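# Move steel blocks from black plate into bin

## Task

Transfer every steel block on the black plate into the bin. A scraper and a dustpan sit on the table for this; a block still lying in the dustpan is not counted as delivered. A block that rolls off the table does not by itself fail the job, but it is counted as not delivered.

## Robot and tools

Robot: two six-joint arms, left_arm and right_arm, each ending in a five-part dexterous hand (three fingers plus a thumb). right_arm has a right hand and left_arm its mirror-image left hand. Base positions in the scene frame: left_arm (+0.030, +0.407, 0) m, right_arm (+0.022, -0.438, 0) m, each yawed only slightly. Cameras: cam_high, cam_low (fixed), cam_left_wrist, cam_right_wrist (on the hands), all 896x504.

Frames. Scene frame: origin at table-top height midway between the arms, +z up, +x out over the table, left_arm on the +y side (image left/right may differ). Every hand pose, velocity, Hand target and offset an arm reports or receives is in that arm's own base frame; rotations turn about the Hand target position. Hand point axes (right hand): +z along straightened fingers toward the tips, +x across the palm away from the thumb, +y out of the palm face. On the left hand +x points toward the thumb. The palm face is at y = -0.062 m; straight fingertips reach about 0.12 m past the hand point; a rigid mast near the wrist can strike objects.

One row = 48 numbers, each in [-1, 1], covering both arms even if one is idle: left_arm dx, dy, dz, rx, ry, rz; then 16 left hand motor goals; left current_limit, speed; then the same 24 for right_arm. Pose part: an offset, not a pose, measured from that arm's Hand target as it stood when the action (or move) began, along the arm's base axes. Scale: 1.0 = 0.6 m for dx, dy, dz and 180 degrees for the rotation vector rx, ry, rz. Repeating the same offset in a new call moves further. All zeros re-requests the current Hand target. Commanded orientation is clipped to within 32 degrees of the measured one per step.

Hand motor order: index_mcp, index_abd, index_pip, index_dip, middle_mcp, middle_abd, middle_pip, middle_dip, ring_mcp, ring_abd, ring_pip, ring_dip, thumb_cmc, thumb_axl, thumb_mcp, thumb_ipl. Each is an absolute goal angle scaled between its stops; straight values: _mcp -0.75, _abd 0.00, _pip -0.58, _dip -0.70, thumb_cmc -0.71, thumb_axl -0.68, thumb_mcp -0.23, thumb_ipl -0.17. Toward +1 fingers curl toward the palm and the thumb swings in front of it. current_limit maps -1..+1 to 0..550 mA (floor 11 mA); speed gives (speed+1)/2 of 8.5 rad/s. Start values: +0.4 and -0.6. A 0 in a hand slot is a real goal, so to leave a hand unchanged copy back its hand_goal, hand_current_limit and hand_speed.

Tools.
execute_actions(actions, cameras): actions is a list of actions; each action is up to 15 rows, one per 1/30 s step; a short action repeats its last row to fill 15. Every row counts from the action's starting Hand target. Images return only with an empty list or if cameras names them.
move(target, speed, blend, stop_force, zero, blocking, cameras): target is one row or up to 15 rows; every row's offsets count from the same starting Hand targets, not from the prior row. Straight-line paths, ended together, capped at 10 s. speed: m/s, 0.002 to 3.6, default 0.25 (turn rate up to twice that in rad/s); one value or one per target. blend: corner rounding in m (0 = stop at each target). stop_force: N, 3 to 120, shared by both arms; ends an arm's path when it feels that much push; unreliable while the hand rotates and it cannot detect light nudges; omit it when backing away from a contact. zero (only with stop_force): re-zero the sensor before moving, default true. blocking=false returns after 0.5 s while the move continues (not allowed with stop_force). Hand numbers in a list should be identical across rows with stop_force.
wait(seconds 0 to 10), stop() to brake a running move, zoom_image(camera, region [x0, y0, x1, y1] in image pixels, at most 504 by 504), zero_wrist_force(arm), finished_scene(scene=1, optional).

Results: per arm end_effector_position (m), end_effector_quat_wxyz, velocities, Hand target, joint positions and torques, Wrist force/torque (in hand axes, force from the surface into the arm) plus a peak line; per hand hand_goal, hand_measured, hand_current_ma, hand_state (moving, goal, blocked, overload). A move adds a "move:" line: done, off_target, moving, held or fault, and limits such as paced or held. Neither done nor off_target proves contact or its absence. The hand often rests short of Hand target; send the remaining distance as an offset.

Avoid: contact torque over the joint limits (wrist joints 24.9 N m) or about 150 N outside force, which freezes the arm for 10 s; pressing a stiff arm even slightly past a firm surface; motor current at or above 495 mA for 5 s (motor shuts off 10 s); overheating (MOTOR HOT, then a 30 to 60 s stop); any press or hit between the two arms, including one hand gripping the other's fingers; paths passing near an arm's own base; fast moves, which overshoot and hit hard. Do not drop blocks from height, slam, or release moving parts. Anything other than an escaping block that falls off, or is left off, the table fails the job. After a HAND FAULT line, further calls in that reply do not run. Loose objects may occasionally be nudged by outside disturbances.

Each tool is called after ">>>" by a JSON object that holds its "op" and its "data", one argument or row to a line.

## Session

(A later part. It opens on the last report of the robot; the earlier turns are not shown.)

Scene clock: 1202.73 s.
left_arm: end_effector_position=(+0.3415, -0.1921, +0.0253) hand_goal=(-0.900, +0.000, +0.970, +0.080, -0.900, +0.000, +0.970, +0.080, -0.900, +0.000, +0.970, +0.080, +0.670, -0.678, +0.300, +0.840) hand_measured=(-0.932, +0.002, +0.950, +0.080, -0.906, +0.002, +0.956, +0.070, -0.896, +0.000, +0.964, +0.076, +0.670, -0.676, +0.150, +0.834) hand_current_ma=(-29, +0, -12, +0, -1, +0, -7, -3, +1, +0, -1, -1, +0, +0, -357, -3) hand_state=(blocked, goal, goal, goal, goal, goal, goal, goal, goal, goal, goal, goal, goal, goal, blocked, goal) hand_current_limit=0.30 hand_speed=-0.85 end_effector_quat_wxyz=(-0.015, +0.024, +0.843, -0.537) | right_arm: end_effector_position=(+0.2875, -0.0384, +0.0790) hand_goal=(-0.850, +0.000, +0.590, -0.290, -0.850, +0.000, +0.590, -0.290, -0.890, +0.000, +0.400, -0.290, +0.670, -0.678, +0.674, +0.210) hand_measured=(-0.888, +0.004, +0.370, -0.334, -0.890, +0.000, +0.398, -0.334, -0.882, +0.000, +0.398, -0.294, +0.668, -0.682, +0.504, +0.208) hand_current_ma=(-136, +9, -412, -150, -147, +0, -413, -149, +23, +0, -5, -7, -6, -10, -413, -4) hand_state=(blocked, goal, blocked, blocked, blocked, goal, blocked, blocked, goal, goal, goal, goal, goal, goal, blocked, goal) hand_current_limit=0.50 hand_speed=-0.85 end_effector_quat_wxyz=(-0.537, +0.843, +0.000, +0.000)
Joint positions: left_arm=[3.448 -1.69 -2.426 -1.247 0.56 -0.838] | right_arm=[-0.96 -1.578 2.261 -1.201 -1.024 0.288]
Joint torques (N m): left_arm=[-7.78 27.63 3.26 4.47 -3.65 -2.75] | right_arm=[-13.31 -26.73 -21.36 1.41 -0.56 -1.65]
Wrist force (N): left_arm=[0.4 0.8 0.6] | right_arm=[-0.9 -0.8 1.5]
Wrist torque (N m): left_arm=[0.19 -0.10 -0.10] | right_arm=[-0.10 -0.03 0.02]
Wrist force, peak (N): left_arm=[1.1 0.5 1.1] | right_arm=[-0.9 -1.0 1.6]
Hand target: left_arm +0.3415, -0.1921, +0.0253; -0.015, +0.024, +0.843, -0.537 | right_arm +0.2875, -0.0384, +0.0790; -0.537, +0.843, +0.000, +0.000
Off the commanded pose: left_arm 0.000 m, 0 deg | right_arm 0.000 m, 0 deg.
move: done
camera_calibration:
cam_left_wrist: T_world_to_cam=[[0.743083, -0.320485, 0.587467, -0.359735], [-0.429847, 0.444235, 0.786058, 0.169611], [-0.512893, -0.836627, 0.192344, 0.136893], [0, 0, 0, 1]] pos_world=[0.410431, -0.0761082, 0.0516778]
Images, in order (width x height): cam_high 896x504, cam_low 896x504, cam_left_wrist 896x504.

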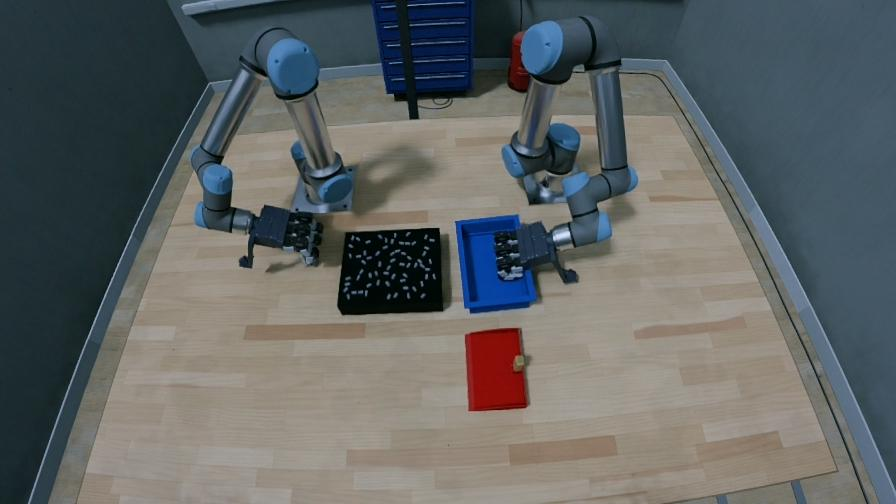

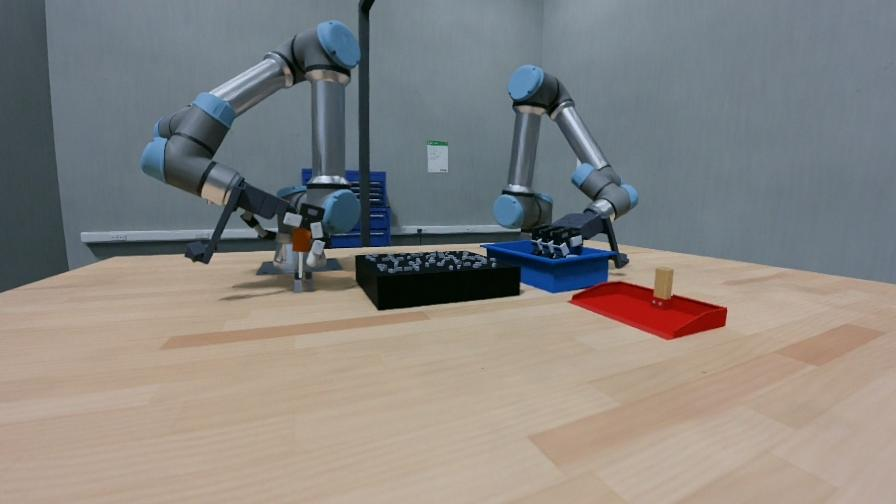

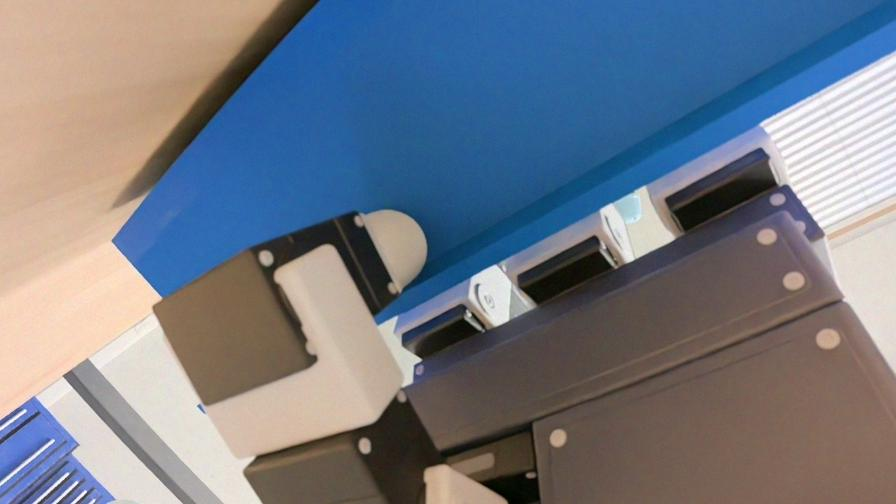

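>>> {"op": "move", "data": {
  "target": [0.0005,0.0117,0.0025,0,0,-0.0083,-0.9,0,0.97,0.08,-0.9,0,0.97,0.08,-0.9,0,0.97,0.08,0.671,-0.678,0.3,0.84,0.3,-0.85,0,0,0,0,0,0,-0.849,0,0.591,-0.29,-0.849,0,0.591,-0.29,-0.89,0,0.4,-0.29,0.671,-0.678,0.674,0.211,0.5,-0.85],
  "cameras": ["cam_high"],
  "speed": 0.04
}}

>>> {"op": "zoom_image", "data": {
  "camera": "cam_high",
  "region": [420, 200, 580, 340]
}}

Scene clock: 1253.17 s.
left_arm: end_effector_position=(+0.3418, -0.1851, +0.0268) hand_goal=(-0.900, +0.000, +0.970, +0.080, -0.900, +0.000, +0.970, +0.080, -0.900, +0.000, +0.970, +0.080, +0.670, -0.678, +0.300, +0.840) hand_measured=(-0.932, +0.002, +0.950, +0.080, -0.906, +0.002, +0.956, +0.070, -0.896, +0.000, +0.964, +0.076, +0.670, -0.676, +0.152, +0.832) hand_current_ma=(-29, +0, -12, +0, -1, +0, -7, -3, +1, +0, -1, -1, +0, +0, -357, -4) hand_state=(blocked, goal, blocked, goal, goal, goal, goal, goal, goal, goal, goal, goal, goal, goal, blocked, goal) hand_current_limit=0.30 hand_speed=-0.85 end_effector_quat_wxyz=(-0.022, +0.035, +0.843, -0.537) | right_arm: end_effector_position=(+0.2875, -0.0384, +0.0790) hand_goal=(-0.850, +0.000, +0.590, -0.290, -0.850, +0.000, +0.590, -0.290, -0.890, +0.000, +0.400, -0.290, +0.670, -0.678, +0.674, +0.210) hand_measured=(-0.888, +0.004, +0.370, -0.334, -0.890, +0.000, +0.398, -0.334, -0.882, +0.000, +0.398, -0.294, +0.668, -0.682, +0.504, +0.208) hand_current_ma=(-136, +9, -413, -150, -147, +0, -413, -149, +23, +0, -5, -7, -6, -10, -413, -4) hand_state=(blocked, goal, blocked, blocked, blocked, goal, blocked, blocked, goal, goal, goal, goal, goal, goal, blocked, goal) hand_current_limit=0.50 hand_speed=-0.85 end_effector_quat_wxyz=(-0.537, +0.843, +0.000, +0.000)
Joint positions: left_arm=[3.46 -1.691 -2.403 -1.317 0.584 -0.783] | right_arm=[-0.96 -1.578 2.261 -1.201 -1.024 0.288]
Joint torques (N m): left_arm=[11.02 14.49 24.19 -1.29 1.17 2.96] | right_arm=[-12.28 -26.34 -20.97 1.5 -0.51 -1.64]
Wrist force (N): left_arm=[0.1 0.6 1.2] | right_arm=[-0.7 -0.8 1.3]
Wrist torque (N m): left_arm=[0.17 -0.09 -0.27] | right_arm=[-0.09 -0.05 0.03]
Wrist force, peak (N): left_arm=[0.4 0.7 1.4] | right_arm=[-1.0 -1.1 1.6]
Hand target: left_arm +0.3418, -0.1851, +0.0268; -0.022, +0.035, +0.843, -0.537 | right_arm +0.2875, -0.0384, +0.0790; -0.537, +0.843, +0.000, +0.000
Off the commanded pose: left_arm 0.000 m, 0 deg | right_arm 0.000 m, 0 deg.
move: done
Images, in order (width x height): cam_high 896x504.

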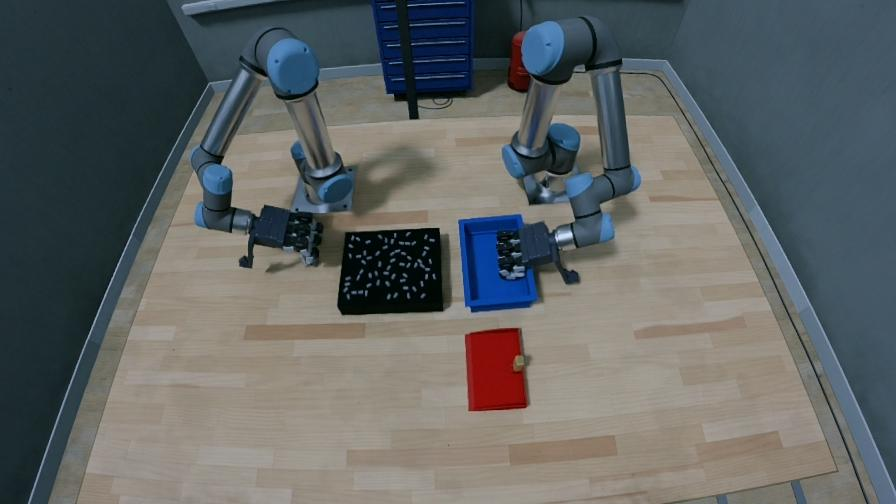

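Scaled by 3.150 from the camera's 896x504 image, which has a finer 1280x720 frame.

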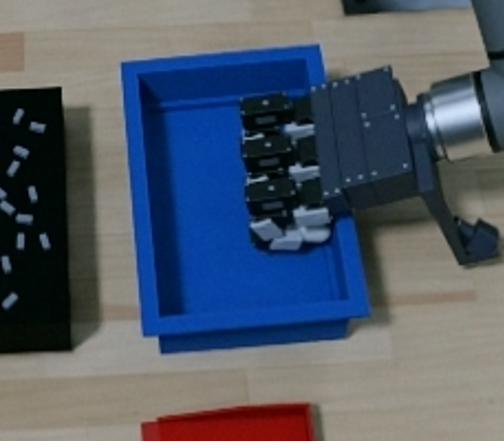

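>>> {"op": "move", "data": {
  "target": [
    [-0.0002,-0.0105,0.0515,0.0556,-0.0011,0,-0.9,0,0.97,0.08,-0.9,0,0.97,0.08,-0.9,0,0.97,0.08,0.671,-0.678,0.3,0.84,0.3,-0.85,0,0,0,0,0,0,-0.849,0,0.591,-0.29,-0.849,0,0.591,-0.29,-0.89,0,0.4,-0.29,0.671,-0.678,0.674,0.211,0.5,-0.85],
    [-0.0006,-0.0295,0.0987,0.1111,-0.0022,0,-0.9,0,0.97,0.08,-0.9,0,0.97,0.08,-0.9,0,0.97,0.08,0.671,-0.678,0.3,0.84,0.3,-0.85,0,0,0,0,0,0,-0.849,0,0.591,-0.29,-0.849,0,0.591,-0.29,-0.89,0,0.4,-0.29,0.671,-0.678,0.674,0.211,0.5,-0.85]
  ],
  "cameras": ["cam_high","cam_low","cam_left_wrist"],
  "speed": 0.04,
  "blend": 0.005
}}

>>> {"op": "zoom_image", "data": {
  "camera": "cam_low",
  "region": [460, 180, 680, 320]
}}

Scene clock: 1274.40 s.
left_arm: end_effector_position=(+0.3414, -0.2028, +0.0860) hand_goal=(-0.900, +0.000, +0.970, +0.080, -0.900, +0.000, +0.970, +0.080, -0.900, +0.000, +0.970, +0.080, +0.670, -0.678, +0.300, +0.840) hand_measured=(-0.932, +0.002, +0.950, +0.082, -0.910, +0.002, +0.956, +0.076, -0.896, +0.000, +0.964, +0.076, +0.670, -0.676, +0.156, +0.828) hand_current_ma=(-29, +0, -12, +0, -3, +0, -7, -1, +1, +0, -1, -1, +0, +0, -358, -7) hand_state=(blocked, goal, blocked, goal, goal, goal, goal, goal, goal, goal, goal, goal, goal, goal, blocked, goal) hand_current_limit=0.30 hand_speed=-0.85 end_effector_quat_wxyz=(-0.025, +0.033, +0.923, -0.382) | right_arm: end_effector_position=(+0.2875, -0.0384, +0.0790) hand_goal=(-0.850, +0.000, +0.590, -0.290, -0.850, +0.000, +0.590, -0.290, -0.890, +0.000, +0.400, -0.290, +0.670, -0.678, +0.674, +0.210) hand_measured=(-0.888, +0.004, +0.370, -0.334, -0.890, +0.000, +0.398, -0.334, -0.882, +0.000, +0.398, -0.294, +0.668, -0.682, +0.504, +0.208) hand_current_ma=(-136, +9, -412, -150, -147, +0, -413, -149, +23, +0, -5, -7, -6, -10, -413, -4) hand_state=(blocked, goal, blocked, blocked, blocked, goal, blocked, blocked, goal, goal, goal, goal, goal, goal, blocked, goal) hand_current_limit=0.50 hand_speed=-0.85 end_effector_quat_wxyz=(-0.537, +0.843, +0.000, +0.000)
Joint positions: left_arm=[3.223 -1.516 -2.355 -1.022 0.801 -1.345] | right_arm=[-0.96 -1.578 2.261 -1.201 -1.024 0.288]
Joint torques (N m): left_arm=[-7.84 24.74 29.25 5.04 1.22 -2.82] | right_arm=[-12.48 -27.18 -20.01 1.64 -0.48 -1.57]
Wrist force (N): left_arm=[0.2 0.4 1.6] | right_arm=[-0.8 -0.9 1.3]
Wrist torque (N m): left_arm=[0.10 0.00 -0.03] | right_arm=[-0.10 -0.04 0.02]
Wrist force, peak (N): left_arm=[0.4 -0.1 1.7] | right_arm=[-0.9 -0.9 1.6]
Hand target: left_arm +0.3414, -0.2028, +0.0861; -0.025, +0.033, +0.923, -0.382 | right_arm +0.2875, -0.0384, +0.0790; -0.537, +0.843, +0.000, +0.000
Off the commanded pose: left_arm 0.000 m, 0 deg | right_arm 0.000 m, 0 deg.
move: done
camera_calibration:
cam_left_wrist: T_world_to_cam=[[0.730922, -0.52096, 0.440856, -0.422717], [-0.423957, 0.159605, 0.891508, 0.0577462], [-0.534803, -0.838527, -0.104206, 0.148839], [0, 0, 0, 1]] pos_world=[0.413054, -0.10463, 0.150386]
Images, in order (width x height): cam_high 896x504, cam_low 896x504, cam_left_wrist 896x504.

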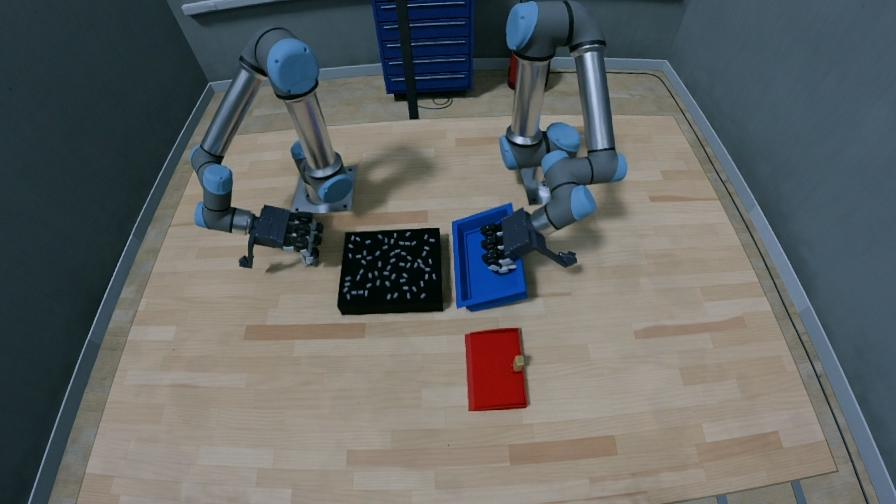

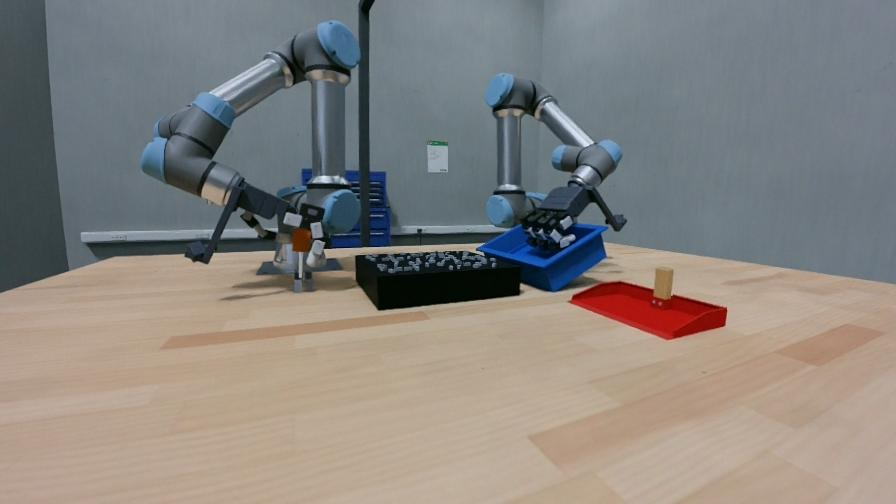

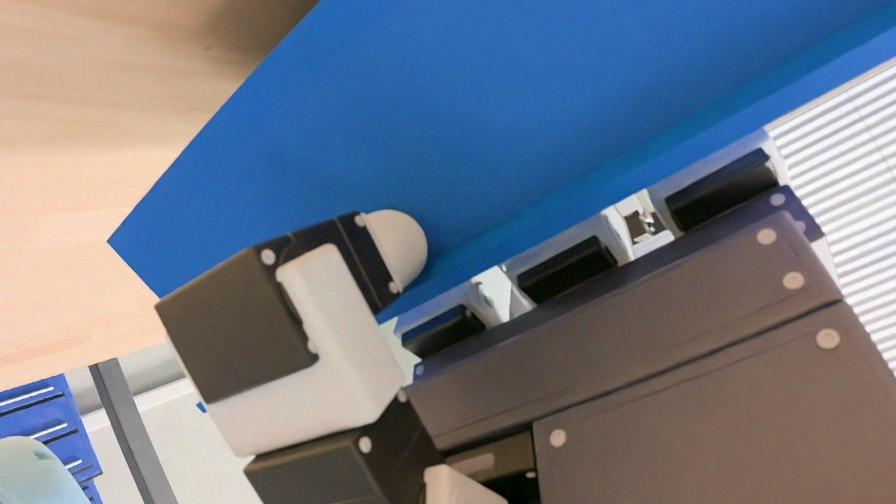

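Scaled by 2.291 from the camera's 896x504 image, which has a finer 1280x720 frame.

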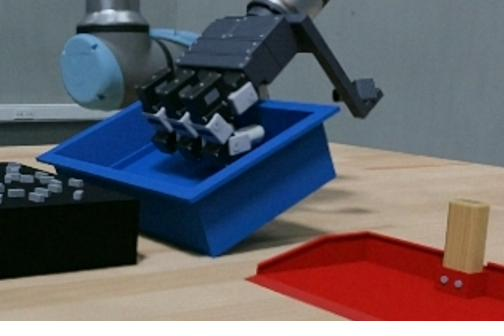

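>>> {"op": "move", "data": {
  "target": [
    [-0.0009,-0.043,0.063,0.0833,-0.0017,0,-0.9,0,0.97,0.08,-0.9,0,0.97,0.08,-0.9,0,0.97,0.08,0.671,-0.678,0.3,0.84,0.3,-0.85,0,0,0,0,0,0,-0.849,0,0.591,-0.29,-0.849,0,0.591,-0.29,-0.89,0,0.4,-0.29,0.671,-0.678,0.674,0.211,0.5,-0.85],
    [-0.002,-0.101,0.1127,0.1667,-0.0033,0,-0.9,0,0.97,0.08,-0.9,0,0.97,0.08,-0.9,0,0.97,0.08,0.671,-0.678,0.3,0.84,0.3,-0.85,0,0,0,0,0,0,-0.849,0,0.591,-0.29,-0.849,0,0.591,-0.29,-0.89,0,0.4,-0.29,0.671,-0.678,0.674,0.211,0.5,-0.85],
    [-0.0034,-0.1697,0.1457,0.25,-0.005,0,-0.9,0,0.97,0.08,-0.9,0,0.97,0.08,-0.9,0,0.97,0.08,0.671,-0.678,0.3,0.84,0.3,-0.85,0,0,0,0,0,0,-0.849,0,0.591,-0.29,-0.849,0,0.591,-0.29,-0.89,0,0.4,-0.29,0.671,-0.678,0.674,0.211,0.5,-0.85]
  ],
  "cameras": ["cam_high","cam_low","cam_left_wrist"],
  "speed": 0.05,
  "blend": 0.005
}}

>>> {"op": "zoom_image", "data": {
  "camera": "cam_low",
  "region": [440, 120, 660, 320]
}}

>>> {"op": "zoom_image", "data": {
  "camera": "cam_high",
  "region": [400, 170, 560, 330]
}}

Scene clock: 1300.87 s.
left_arm: end_effector_position=(+0.3394, -0.3046, +0.1735) hand_goal=(-0.900, +0.000, +0.970, +0.080, -0.900, +0.000, +0.970, +0.080, -0.900, +0.000, +0.970, +0.080, +0.670, -0.678, +0.300, +0.840) hand_measured=(-0.924, +0.002, +0.950, +0.084, -0.908, +0.002, +0.960, +0.082, -0.896, +0.000, +0.964, +0.078, +0.670, -0.678, +0.262, +0.826) hand_current_ma=(-18, +0, -11, +1, -3, +0, -4, +0, +1, +0, -1, +0, +0, +0, -56, -10) hand_state=(blocked, goal, goal, goal, goal, goal, goal, goal, goal, goal, goal, goal, goal, goal, blocked, goal) hand_current_limit=0.30 hand_speed=-0.85 end_effector_quat_wxyz=(-0.029, +0.023, +0.999, +0.000) | right_arm: end_effector_position=(+0.2875, -0.0384, +0.0790) hand_goal=(-0.850, +0.000, +0.590, -0.290, -0.850, +0.000, +0.590, -0.290, -0.890, +0.000, +0.400, -0.290, +0.670, -0.678, +0.674, +0.210) hand_measured=(-0.888, +0.004, +0.370, -0.334, -0.890, +0.000, +0.398, -0.334, -0.882, +0.000, +0.398, -0.294, +0.668, -0.682, +0.504, +0.208) hand_current_ma=(-136, +9, -412, -150, -147, +0, -413, -149, +23, +0, -5, -7, -6, -10, -413, -4) hand_state=(blocked, goal, blocked, blocked, blocked, goal, blocked, blocked, goal, goal, goal, goal, goal, goal, blocked, goal) hand_current_limit=0.50 hand_speed=-0.85 end_effector_quat_wxyz=(-0.537, +0.843, +0.000, +0.000)
Joint positions: left_arm=[2.58 -1.74 -1.864 -1.158 1.542 -2.085] | right_arm=[-0.96 -1.578 2.261 -1.201 -1.024 0.288]
Joint torques (N m): left_arm=[-8.08 26.45 33.94 -0.11 2.49 -2.92] | right_arm=[-12.63 -26.67 -20.47 1.39 -0.51 -1.69]
Wrist force (N): left_arm=[0.3 0.3 2.5] | right_arm=[-0.7 -0.9 1.1]
Wrist torque (N m): left_arm=[0.05 0.00 0.08] | right_arm=[-0.08 -0.05 0.03]
Wrist force, peak (N): left_arm=[0.2 0.6 3.1] | right_arm=[-1.0 -1.2 1.4]
Hand target: left_arm +0.3394, -0.3046, +0.1735; -0.029, +0.023, +0.999, +0.000 | right_arm +0.2875, -0.0384, +0.0790; -0.537, +0.843, +0.000, +0.000
Off the commanded pose: left_arm 0.000 m, 0 deg | right_arm 0.000 m, 0 deg.
move: done
camera_calibration:
cam_left_wrist: T_world_to_cam=[[0.727651, -0.684387, -0.0462462, -0.476922], [-0.43749, -0.514959, 0.73717, -0.178862], [-0.528324, -0.51617, -0.674123, 0.266432], [0, 0, 0, 1]] pos_world=[0.409545, -0.280981, 0.289404]
Images, in order (width x height): cam_high 896x504, cam_low 896x504, cam_left_wrist 896x504.

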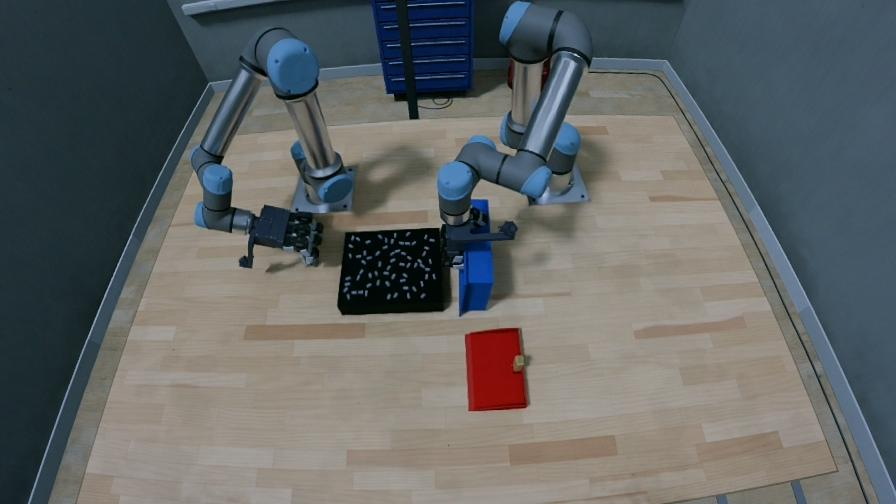

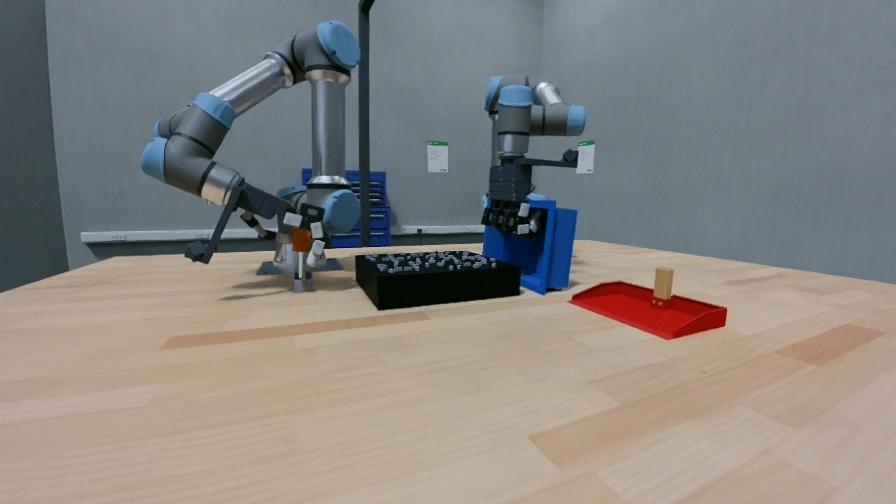

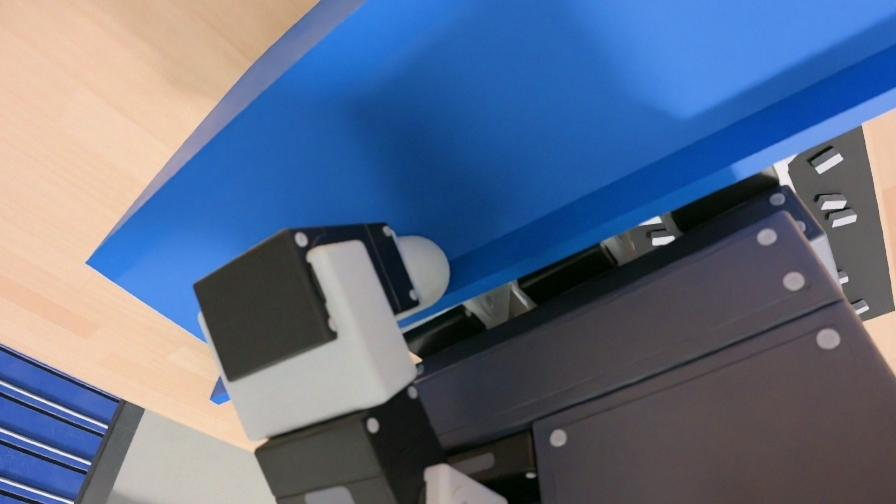

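Scaled by 2.291 from the camera's 896x504 image, which has a finer 1280x720 frame.

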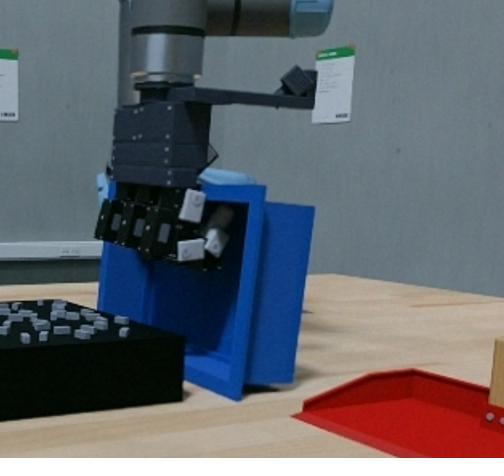

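Scaled by 3.150 from the camera's 896x504 image, which has a finer 1280x720 frame.

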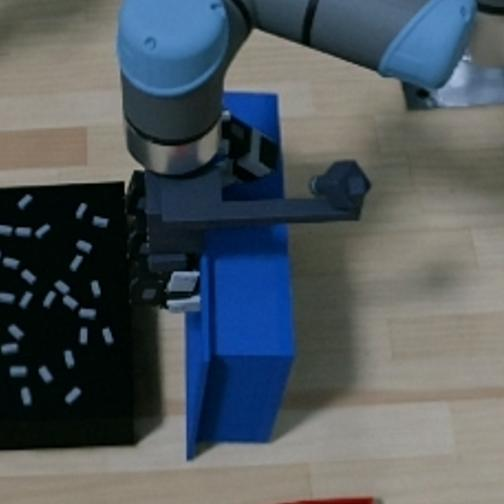

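>>> {"op": "move", "data": {
  "target": [0,0,0,0,0,0,-0.9,0,0.97,0.0,-0.9,0,0.97,0.0,-0.9,0,0.97,0.0,0.671,-0.678,-0.225,0.751,0.4,-0.8,0,0,0,0,0,0,-0.849,0,0.591,-0.29,-0.849,0,0.591,-0.29,-0.89,0,0.4,-0.29,0.671,-0.678,0.674,0.211,0.5,-0.85]
}}

>>> {"op": "move", "data": {
  "target": [0,0,0,0,0,0,-0.863,0,-0.577,-0.696,-0.863,0,-0.577,-0.696,-0.863,0,-0.577,-0.696,0.671,-0.678,-0.225,0.751,0.4,-0.75,0,0,0,0,0,0,-0.849,0,0.591,-0.29,-0.849,0,0.591,-0.29,-0.89,0,0.4,-0.29,0.671,-0.678,0.674,0.211,0.5,-0.85],
  "cameras": ["cam_high","cam_low","cam_left_wrist"]
}}

>>> {"op": "zoom_image", "data": {
  "camera": "cam_low",
  "region": [440, 120, 660, 320]
}}

Scene clock: 1364.47 s.
left_arm: end_effector_position=(+0.3394, -0.3046, +0.1735) hand_goal=(-0.900, +0.000, +0.970, +0.000, -0.900, +0.000, +0.970, +0.000, -0.900, +0.000, +0.970, +0.000, +0.670, -0.678, -0.226, +0.750) hand_measured=(-0.920, +0.002, +0.946, -0.008, -0.912, +0.002, +0.952, -0.008, -0.908, +0.000, +0.958, -0.002, +0.670, -0.680, -0.216, +0.752) hand_current_ma=(-14, +0, -16, -2, -5, +0, -10, -2, -2, +0, -4, +0, +0, +0, +5, +0) hand_state=(blocked, goal, blocked, goal, goal, goal, goal, goal, goal, goal, goal, goal, goal, goal, goal, goal) hand_current_limit=0.40 hand_speed=-0.80 end_effector_quat_wxyz=(-0.029, +0.023, +0.999, +0.000) | right_arm: end_effector_position=(+0.2875, -0.0384, +0.0790) hand_goal=(-0.850, +0.000, +0.590, -0.290, -0.850, +0.000, +0.590, -0.290, -0.890, +0.000, +0.400, -0.290, +0.670, -0.678, +0.674, +0.210) hand_measured=(-0.888, +0.004, +0.370, -0.334, -0.890, +0.000, +0.398, -0.334, -0.882, +0.000, +0.398, -0.294, +0.668, -0.682, +0.504, +0.208) hand_current_ma=(-136, +9, -412, -150, -147, +0, -413, -149, +23, +0, -5, -7, -6, -10, -413, -4) hand_state=(blocked, goal, blocked, blocked, blocked, goal, blocked, blocked, goal, goal, goal, goal, goal, goal, blocked, goal) hand_current_limit=0.50 hand_speed=-0.85 end_effector_quat_wxyz=(-0.537, +0.843, +0.000, +0.000)
Joint positions: left_arm=[2.58 -1.741 -1.864 -1.158 1.542 -2.085] | right_arm=[-0.96 -1.578 2.261 -1.201 -1.024 0.288]
Joint torques (N m): left_arm=[-7.35 27.75 33.63 0.47 1.82 -3.05] | right_arm=[-11.49 -26.44 -19.83 1.26 -0.29 -1.66]
Wrist force (N): left_arm=[0.2 0.2 3.5] | right_arm=[-0.8 -0.9 1.3]
Wrist torque (N m): left_arm=[-0.03 0.09 0.07] | right_arm=[-0.10 -0.04 0.03]
Wrist force, peak (N): left_arm=[0.1 0.2 3.9] | right_arm=[-0.9 -1.1 1.4]
Hand target: left_arm +0.3394, -0.3046, +0.1735; -0.029, +0.023, +0.999, +0.000 | right_arm +0.2875, -0.0384, +0.0790; -0.537, +0.843, +0.000, +0.000
Off the commanded pose: left_arm 0.000 m, 0 deg | right_arm 0.000 m, 0 deg.
move: done

Scene clock: 1366.50 s.
left_arm: end_effector_position=(+0.3394, -0.3046, +0.1735) hand_goal=(-0.864, +0.000, -0.578, -0.696, -0.864, +0.000, -0.578, -0.696, -0.864, +0.000, -0.578, -0.696, +0.670, -0.678, -0.226, +0.750) hand_measured=(-0.864, +0.002, -0.574, -0.694, -0.864, +0.002, -0.574, -0.694, -0.864, +0.000, -0.574, -0.694, +0.670, -0.680, -0.216, +0.752) hand_current_ma=(+0, +0, +1, +0, +0, +0, +1, +0, +0, +0, +1, +0, +0, +0, +5, +0) hand_state=(goal, goal, goal, goal, goal, goal, goal, goal, goal, goal, goal, goal, goal, goal, goal, goal) hand_current_limit=0.40 hand_speed=-0.75 end_effector_quat_wxyz=(-0.029, +0.023, +0.999, +0.000) | right_arm: end_effector_position=(+0.2875, -0.0384, +0.0790) hand_goal=(-0.850, +0.000, +0.590, -0.290, -0.850, +0.000, +0.590, -0.290, -0.890, +0.000, +0.400, -0.290, +0.670, -0.678, +0.674, +0.210) hand_measured=(-0.888, +0.004, +0.370, -0.334, -0.890, +0.000, +0.398, -0.334, -0.882, +0.000, +0.398, -0.294, +0.668, -0.682, +0.504, +0.208) hand_current_ma=(-136, +9, -412, -150, -147, +0, -413, -149, +23, +0, -5, -7, -6, -10, -413, -4) hand_state=(blocked, goal, blocked, blocked, blocked, goal, blocked, blocked, goal, goal, goal, goal, goal, goal, blocked, goal) hand_current_limit=0.50 hand_speed=-0.85 end_effector_quat_wxyz=(-0.537, +0.843, +0.000, +0.000)
Joint positions: left_arm=[2.58 -1.741 -1.863 -1.158 1.542 -2.085] | right_arm=[-0.96 -1.578 2.261 -1.201 -1.024 0.288]
Joint torques (N m): left_arm=[-3.66 33.68 18.83 1.36 0.81 -2.84] | right_arm=[-12.21 -26.67 -20.94 1.26 -0.43 -1.62]
Wrist force (N): left_arm=[0.4 0.0 0.5] | right_arm=[-0.8 -1.0 1.4]
Wrist torque (N m): left_arm=[-0.02 0.03 0.09] | right_arm=[-0.12 -0.04 0.02]
Wrist force, peak (N): left_arm=[0.1 0.0 3.7] | right_arm=[-0.9 -1.1 1.5]
Hand target: left_arm +0.3394, -0.3046, +0.1735; -0.029, +0.023, +0.999, +0.000 | right_arm +0.2875, -0.0384, +0.0790; -0.537, +0.843, +0.000, +0.000
Off the commanded pose: left_arm 0.000 m, 0 deg | right_arm 0.000 m, 0 deg.
move: done
camera_calibration:
cam_left_wrist: T_world_to_cam=[[0.727679, -0.684347, -0.0463929, -0.476948], [-0.437452, -0.515119, 0.737081, -0.178948], [-0.528317, -0.516063, -0.674211, 0.266433], [0, 0, 0, 1]] pos_world=[0.409545, -0.281082, 0.289404]
Images, in order (width x height): cam_high 896x504, cam_low 896x504, cam_left_wrist 896x504.

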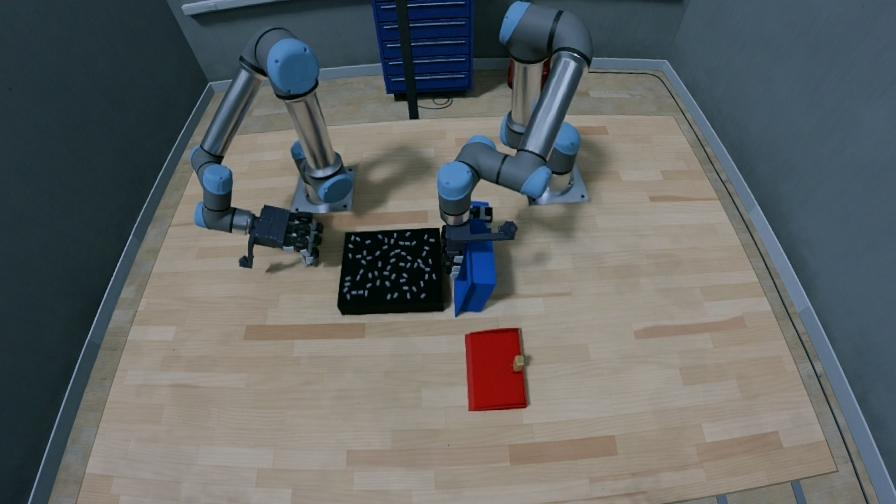

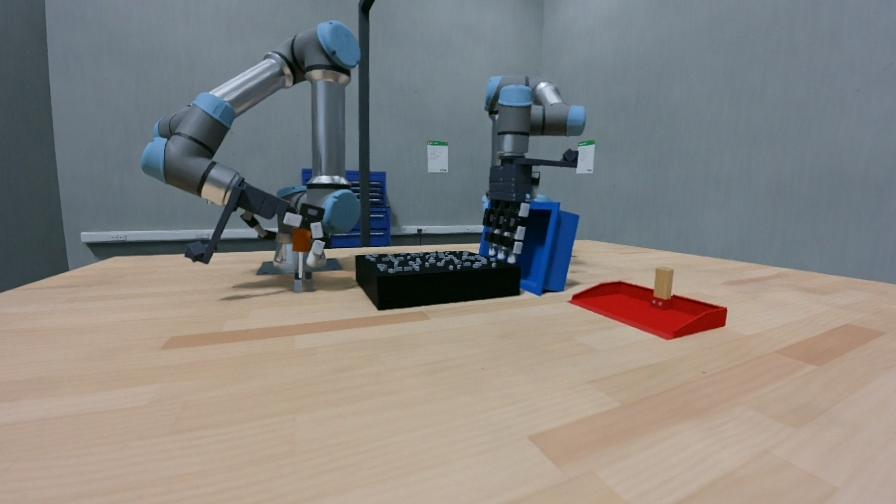

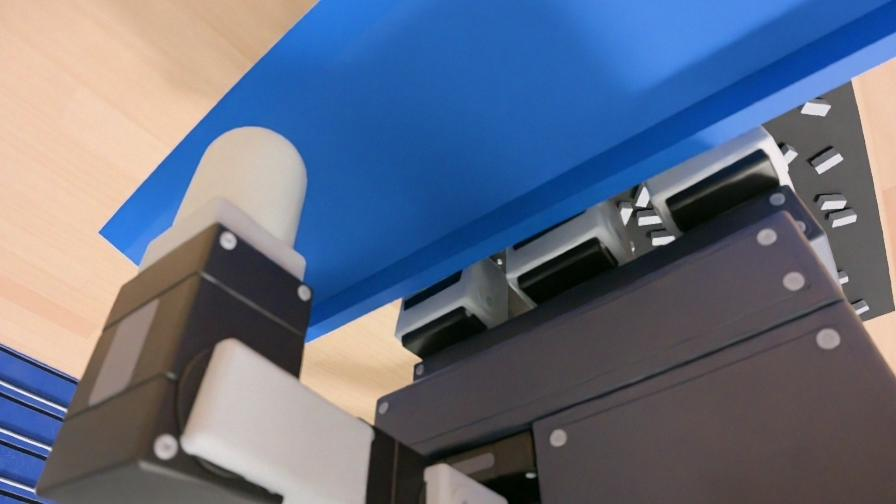

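Scaled by 2.291 from the camera's 896x504 image, which has a finer 1280x720 frame.

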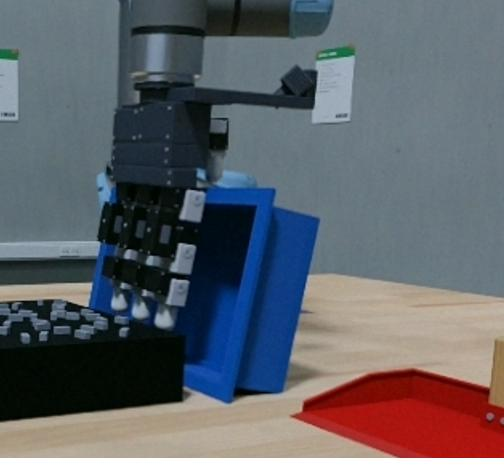

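>>> {"op": "move", "data": {
  "target": [0,0,0.27,0,0,0,-0.863,0,-0.577,-0.696,-0.863,0,-0.577,-0.696,-0.863,0,-0.577,-0.696,0.671,-0.678,-0.225,0.751,0.4,-0.75,0,0,0,0,0,0,-0.849,0,0.591,-0.29,-0.849,0,0.591,-0.29,-0.89,0,0.4,-0.29,0.671,-0.678,0.674,0.211,0.5,-0.85],
  "cameras": ["cam_high","cam_low","cam_left_wrist"],
  "speed": 0.1
}}

>>> {"op": "zoom_image", "data": {
  "camera": "cam_high",
  "region": [400, 170, 560, 330]
}}

>>> {"op": "zoom_image", "data": {
  "camera": "cam_low",
  "region": [440, 180, 640, 320]
}}

Scene clock: 1376.77 s.
left_arm: end_effector_position=(+0.3394, -0.3046, +0.3354) hand_goal=(-0.864, +0.000, -0.578, -0.696, -0.864, +0.000, -0.578, -0.696, -0.864, +0.000, -0.578, -0.696, +0.670, -0.678, -0.226, +0.750) hand_measured=(-0.864, +0.002, -0.574, -0.694, -0.864, +0.002, -0.574, -0.694, -0.864, +0.000, -0.574, -0.694, +0.670, -0.680, -0.216, +0.752) hand_current_ma=(+0, +0, +1, +0, +0, +0, +1, +0, +0, +0, +1, +0, +0, +0, +5, +0) hand_state=(goal, goal, goal, goal, goal, goal, goal, goal, goal, goal, goal, goal, goal, goal, goal, goal) hand_current_limit=0.40 hand_speed=-0.75 end_effector_quat_wxyz=(-0.029, +0.023, +0.999, +0.000) | right_arm: end_effector_position=(+0.2875, -0.0384, +0.0790) hand_goal=(-0.850, +0.000, +0.590, -0.290, -0.850, +0.000, +0.590, -0.290, -0.890, +0.000, +0.400, -0.290, +0.670, -0.678, +0.674, +0.210) hand_measured=(-0.888, +0.004, +0.370, -0.334, -0.890, +0.000, +0.398, -0.334, -0.882, +0.000, +0.398, -0.294, +0.668, -0.682, +0.504, +0.208) hand_current_ma=(-136, +9, -412, -150, -147, +0, -413, -149, +23, +0, -5, -7, -6, -10, -413, -4) hand_state=(blocked, goal, blocked, blocked, blocked, goal, blocked, blocked, goal, goal, goal, goal, goal, goal, blocked, goal) hand_current_limit=0.50 hand_speed=-0.85 end_effector_quat_wxyz=(-0.537, +0.843, +0.000, +0.000)
Joint positions: left_arm=[2.58 -1.644 -1.544 -1.574 1.542 -2.085] | right_arm=[-0.96 -1.578 2.261 -1.201 -1.024 0.288]
Joint torques (N m): left_arm=[-0.01 21.08 35.96 -0.29 -0.44 1.31] | right_arm=[-11.98 -26.55 -20.62 1.31 -0.44 -1.7]
Wrist force (N): left_arm=[0.1 0.0 0.3] | right_arm=[-0.7 -1.0 1.2]
Wrist torque (N m): left_arm=[-0.01 0.07 0.08] | right_arm=[-0.10 -0.06 0.03]
Wrist force, peak (N): left_arm=[0.4 0.1 1.3] | right_arm=[-1.1 -1.1 1.3]
Hand target: left_arm +0.3394, -0.3046, +0.3355; -0.029, +0.023, +0.999, +0.000 | right_arm +0.2875, -0.0384, +0.0790; -0.537, +0.843, +0.000, +0.000
Off the commanded pose: left_arm 0.000 m, 0 deg | right_arm 0.000 m, 0 deg.
move: done
camera_calibration:
cam_left_wrist: T_world_to_cam=[[0.727655, -0.684377, -0.0463371, -0.469383], [-0.437591, -0.515161, 0.736969, -0.298304], [-0.528236, -0.515982, -0.674336, 0.375648], [0, 0, 0, 1]] pos_world=[0.409445, -0.281082, 0.451404]
Images, in order (width x height): cam_high 896x504, cam_low 896x504, cam_left_wrist 896x504.

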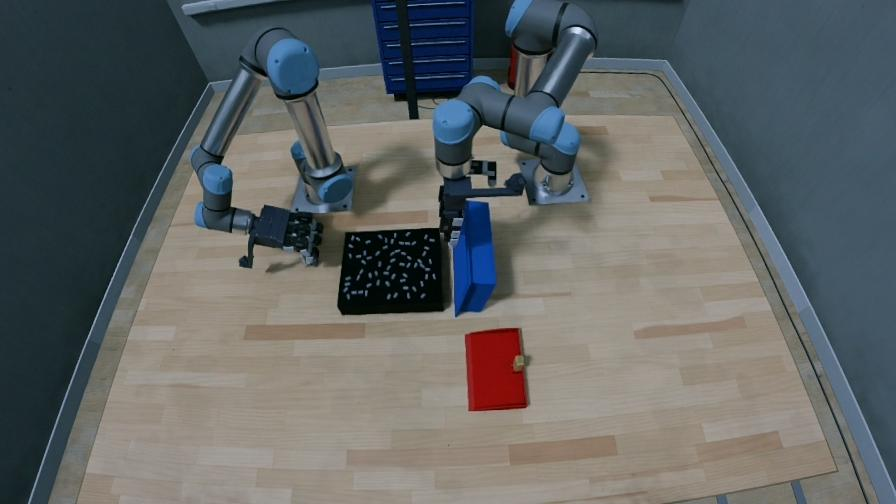

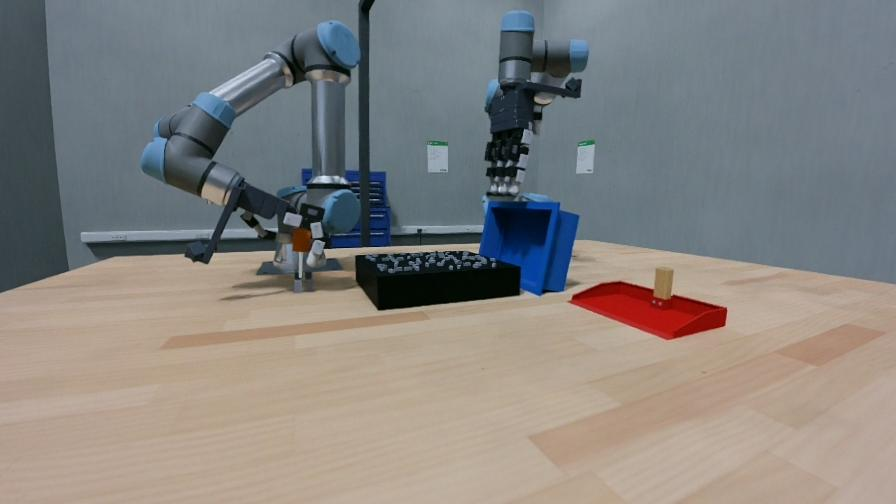

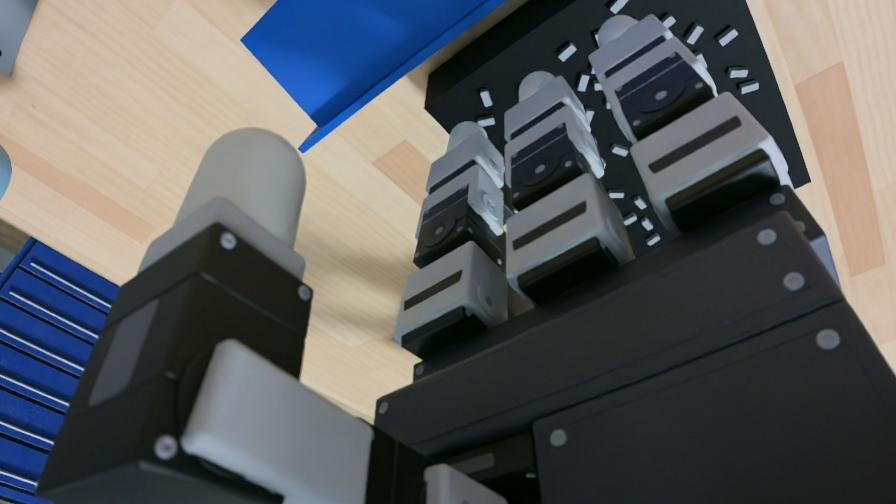

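Scaled by 3.150 from the camera's 896x504 image, which has a finer 1280x720 frame.

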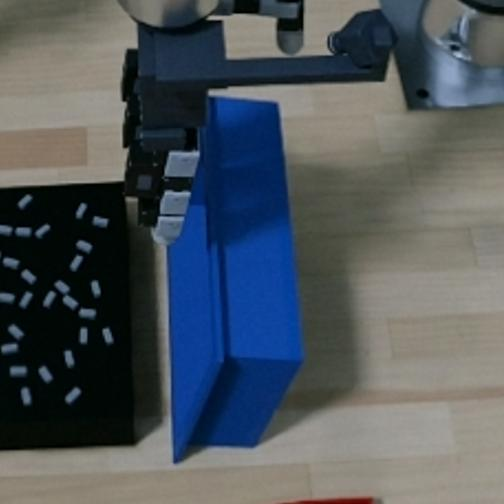

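Scaled by 2.520 from the camera's 896x504 image, which has a finer 1280x720 frame.

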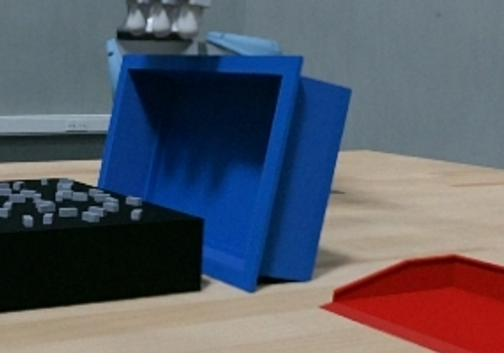

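>>> {"op": "move", "data": {
  "target": [
    [0,0,0.05,0,0,0,-0.99,0,-0.577,-0.696,-0.99,0,-0.577,-0.696,-0.99,0,-0.577,-0.696,0.671,-0.678,-0.225,0.751,0.4,-0.75,0,0,0,0,0,0,-0.849,0,0.591,-0.29,-0.849,0,0.591,-0.29,-0.89,0,0.4,-0.29,0.671,-0.678,0.674,0.211,0.5,-0.85],
    [0.014,0.303,0.05,0,0,0,-0.99,0,-0.577,-0.696,-0.99,0,-0.577,-0.696,-0.99,0,-0.577,-0.696,0.671,-0.678,-0.225,0.751,0.4,-0.75,0,0,0,0,0,0,-0.849,0,0.591,-0.29,-0.849,0,0.591,-0.29,-0.89,0,0.4,-0.29,0.671,-0.678,0.674,0.211,0.5,-0.85],
    [0.014,0.303,-0.3325,0,0,0,-0.99,0,-0.577,-0.696,-0.99,0,-0.577,-0.696,-0.99,0,-0.577,-0.696,0.671,-0.678,-0.225,0.751,0.4,-0.75,0,0,0,0,0,0,-0.849,0,0.591,-0.29,-0.849,0,0.591,-0.29,-0.89,0,0.4,-0.29,0.671,-0.678,0.674,0.211,0.5,-0.85]
  ],
  "cameras": ["cam_high","cam_low","cam_left_wrist"],
  "speed": 0.15,
  "blend": 0.02
}}

>>> {"op": "zoom_image", "data": {
  "camera": "cam_low",
  "region": [440, 150, 640, 320]
}}

Scene clock: 1414.27 s.
left_arm: end_effector_position=(+0.3478, -0.1228, +0.1360) hand_goal=(-0.990, +0.000, -0.578, -0.696, -0.990, +0.000, -0.578, -0.696, -0.990, +0.000, -0.578, -0.696, +0.670, -0.678, -0.226, +0.750) hand_measured=(-0.980, +0.002, -0.574, -0.694, -0.980, +0.002, -0.574, -0.694, -0.980, +0.000, -0.574, -0.694, +0.670, -0.680, -0.216, +0.752) hand_current_ma=(+4, +0, +1, +0, +4, +0, +1, +0, +4, +0, +1, +0, +0, +0, +5, +0) hand_state=(goal, goal, goal, goal, goal, goal, goal, goal, goal, goal, goal, goal, goal, goal, goal, goal) hand_current_limit=0.40 hand_speed=-0.75 end_effector_quat_wxyz=(-0.029, +0.023, +0.999, +0.000) | right_arm: end_effector_position=(+0.2875, -0.0384, +0.0790) hand_goal=(-0.850, +0.000, +0.590, -0.290, -0.850, +0.000, +0.590, -0.290, -0.890, +0.000, +0.400, -0.290, +0.670, -0.678, +0.674, +0.210) hand_measured=(-0.888, +0.004, +0.370, -0.334, -0.890, +0.000, +0.398, -0.334, -0.882, +0.000, +0.398, -0.294, +0.668, -0.682, +0.504, +0.208) hand_current_ma=(-136, +9, -412, -150, -147, +0, -413, -149, +23, +0, -5, -7, -6, -10, -413, -4) hand_state=(blocked, goal, blocked, blocked, blocked, goal, blocked, blocked, goal, goal, goal, goal, goal, goal, blocked, goal) hand_current_limit=0.50 hand_speed=-0.85 end_effector_quat_wxyz=(-0.537, +0.843, +0.000, +0.000)
Joint positions: left_arm=[2.95 -1.539 -2.191 -1.039 1.562 -1.715] | right_arm=[-0.96 -1.578 2.261 -1.201 -1.024 0.288]
Joint torques (N m): left_arm=[-8.21 13.26 10.47 5.27 2.46 -2.8] | right_arm=[-11.87 -26.74 -20.4 1.03 -0.39 -1.74]
Wrist force (N): left_arm=[0.2 -0.1 0.5] | right_arm=[-0.7 -0.8 1.2]
Wrist torque (N m): left_arm=[-0.06 0.08 -0.06] | right_arm=[-0.08 -0.05 0.03]
Wrist force, peak (N): left_arm=[0.2 0.0 1.3] | right_arm=[-0.8 -1.0 1.5]
Hand target: left_arm +0.3478, -0.1228, +0.1360; -0.029, +0.023, +0.999, +0.000 | right_arm +0.2875, -0.0384, +0.0790; -0.537, +0.843, +0.000, +0.000
Off the commanded pose: left_arm 0.000 m, 0 deg | right_arm 0.000 m, 0 deg.
move: done; blend cut to 0.015 m at target 1
camera_calibration:
cam_left_wrist: T_world_to_cam=[[0.727679, -0.684347, -0.0463929, -0.360382], [-0.437452, -0.515119, 0.737081, -0.0540582], [-0.528317, -0.516063, -0.674211, 0.339476], [0, 0, 0, 1]] pos_world=[0.417945, -0.0992816, 0.252004]
Images, in order (width x height): cam_high 896x504, cam_low 896x504, cam_left_wrist 896x504.

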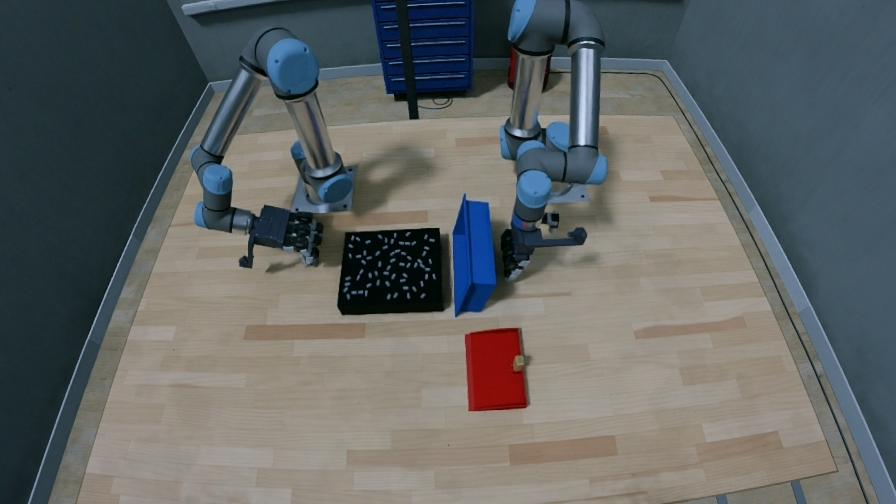

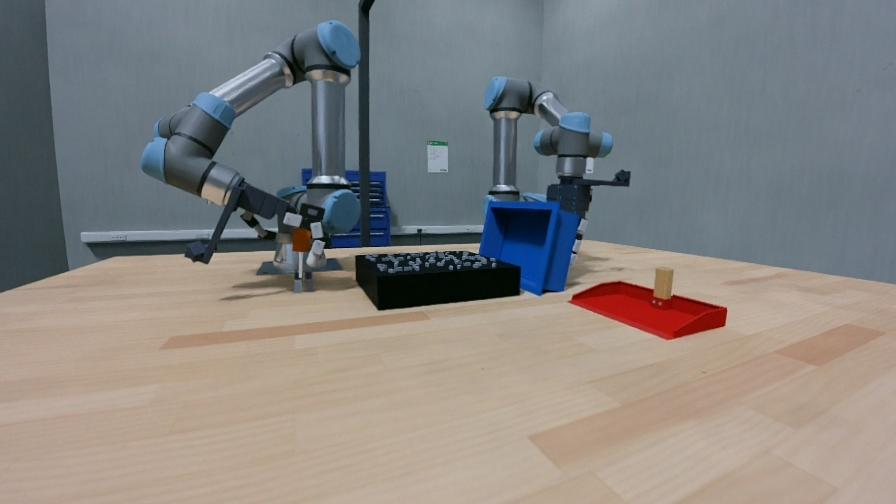

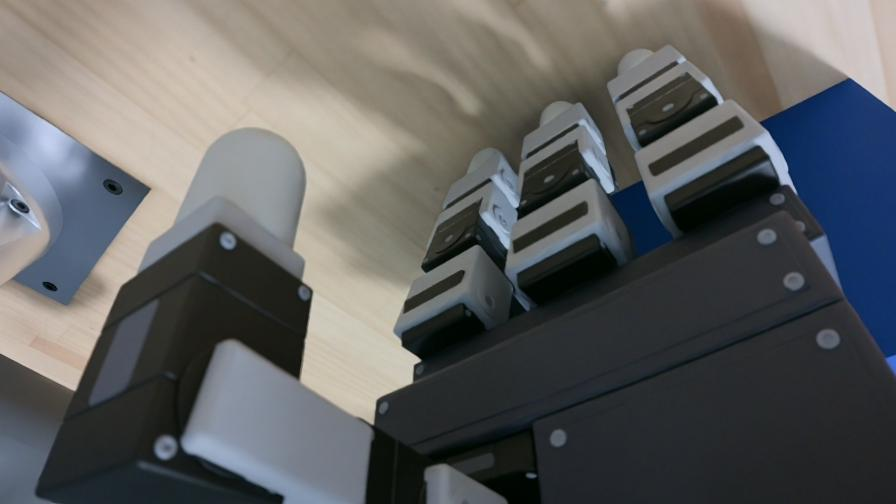

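Scaled by 2.520 from the camera's 896x504 image, which has a finer 1280x720 frame.

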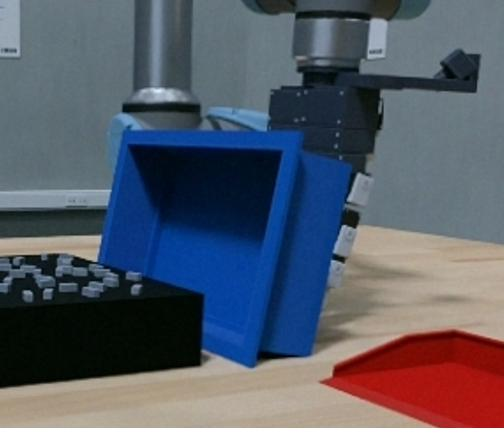

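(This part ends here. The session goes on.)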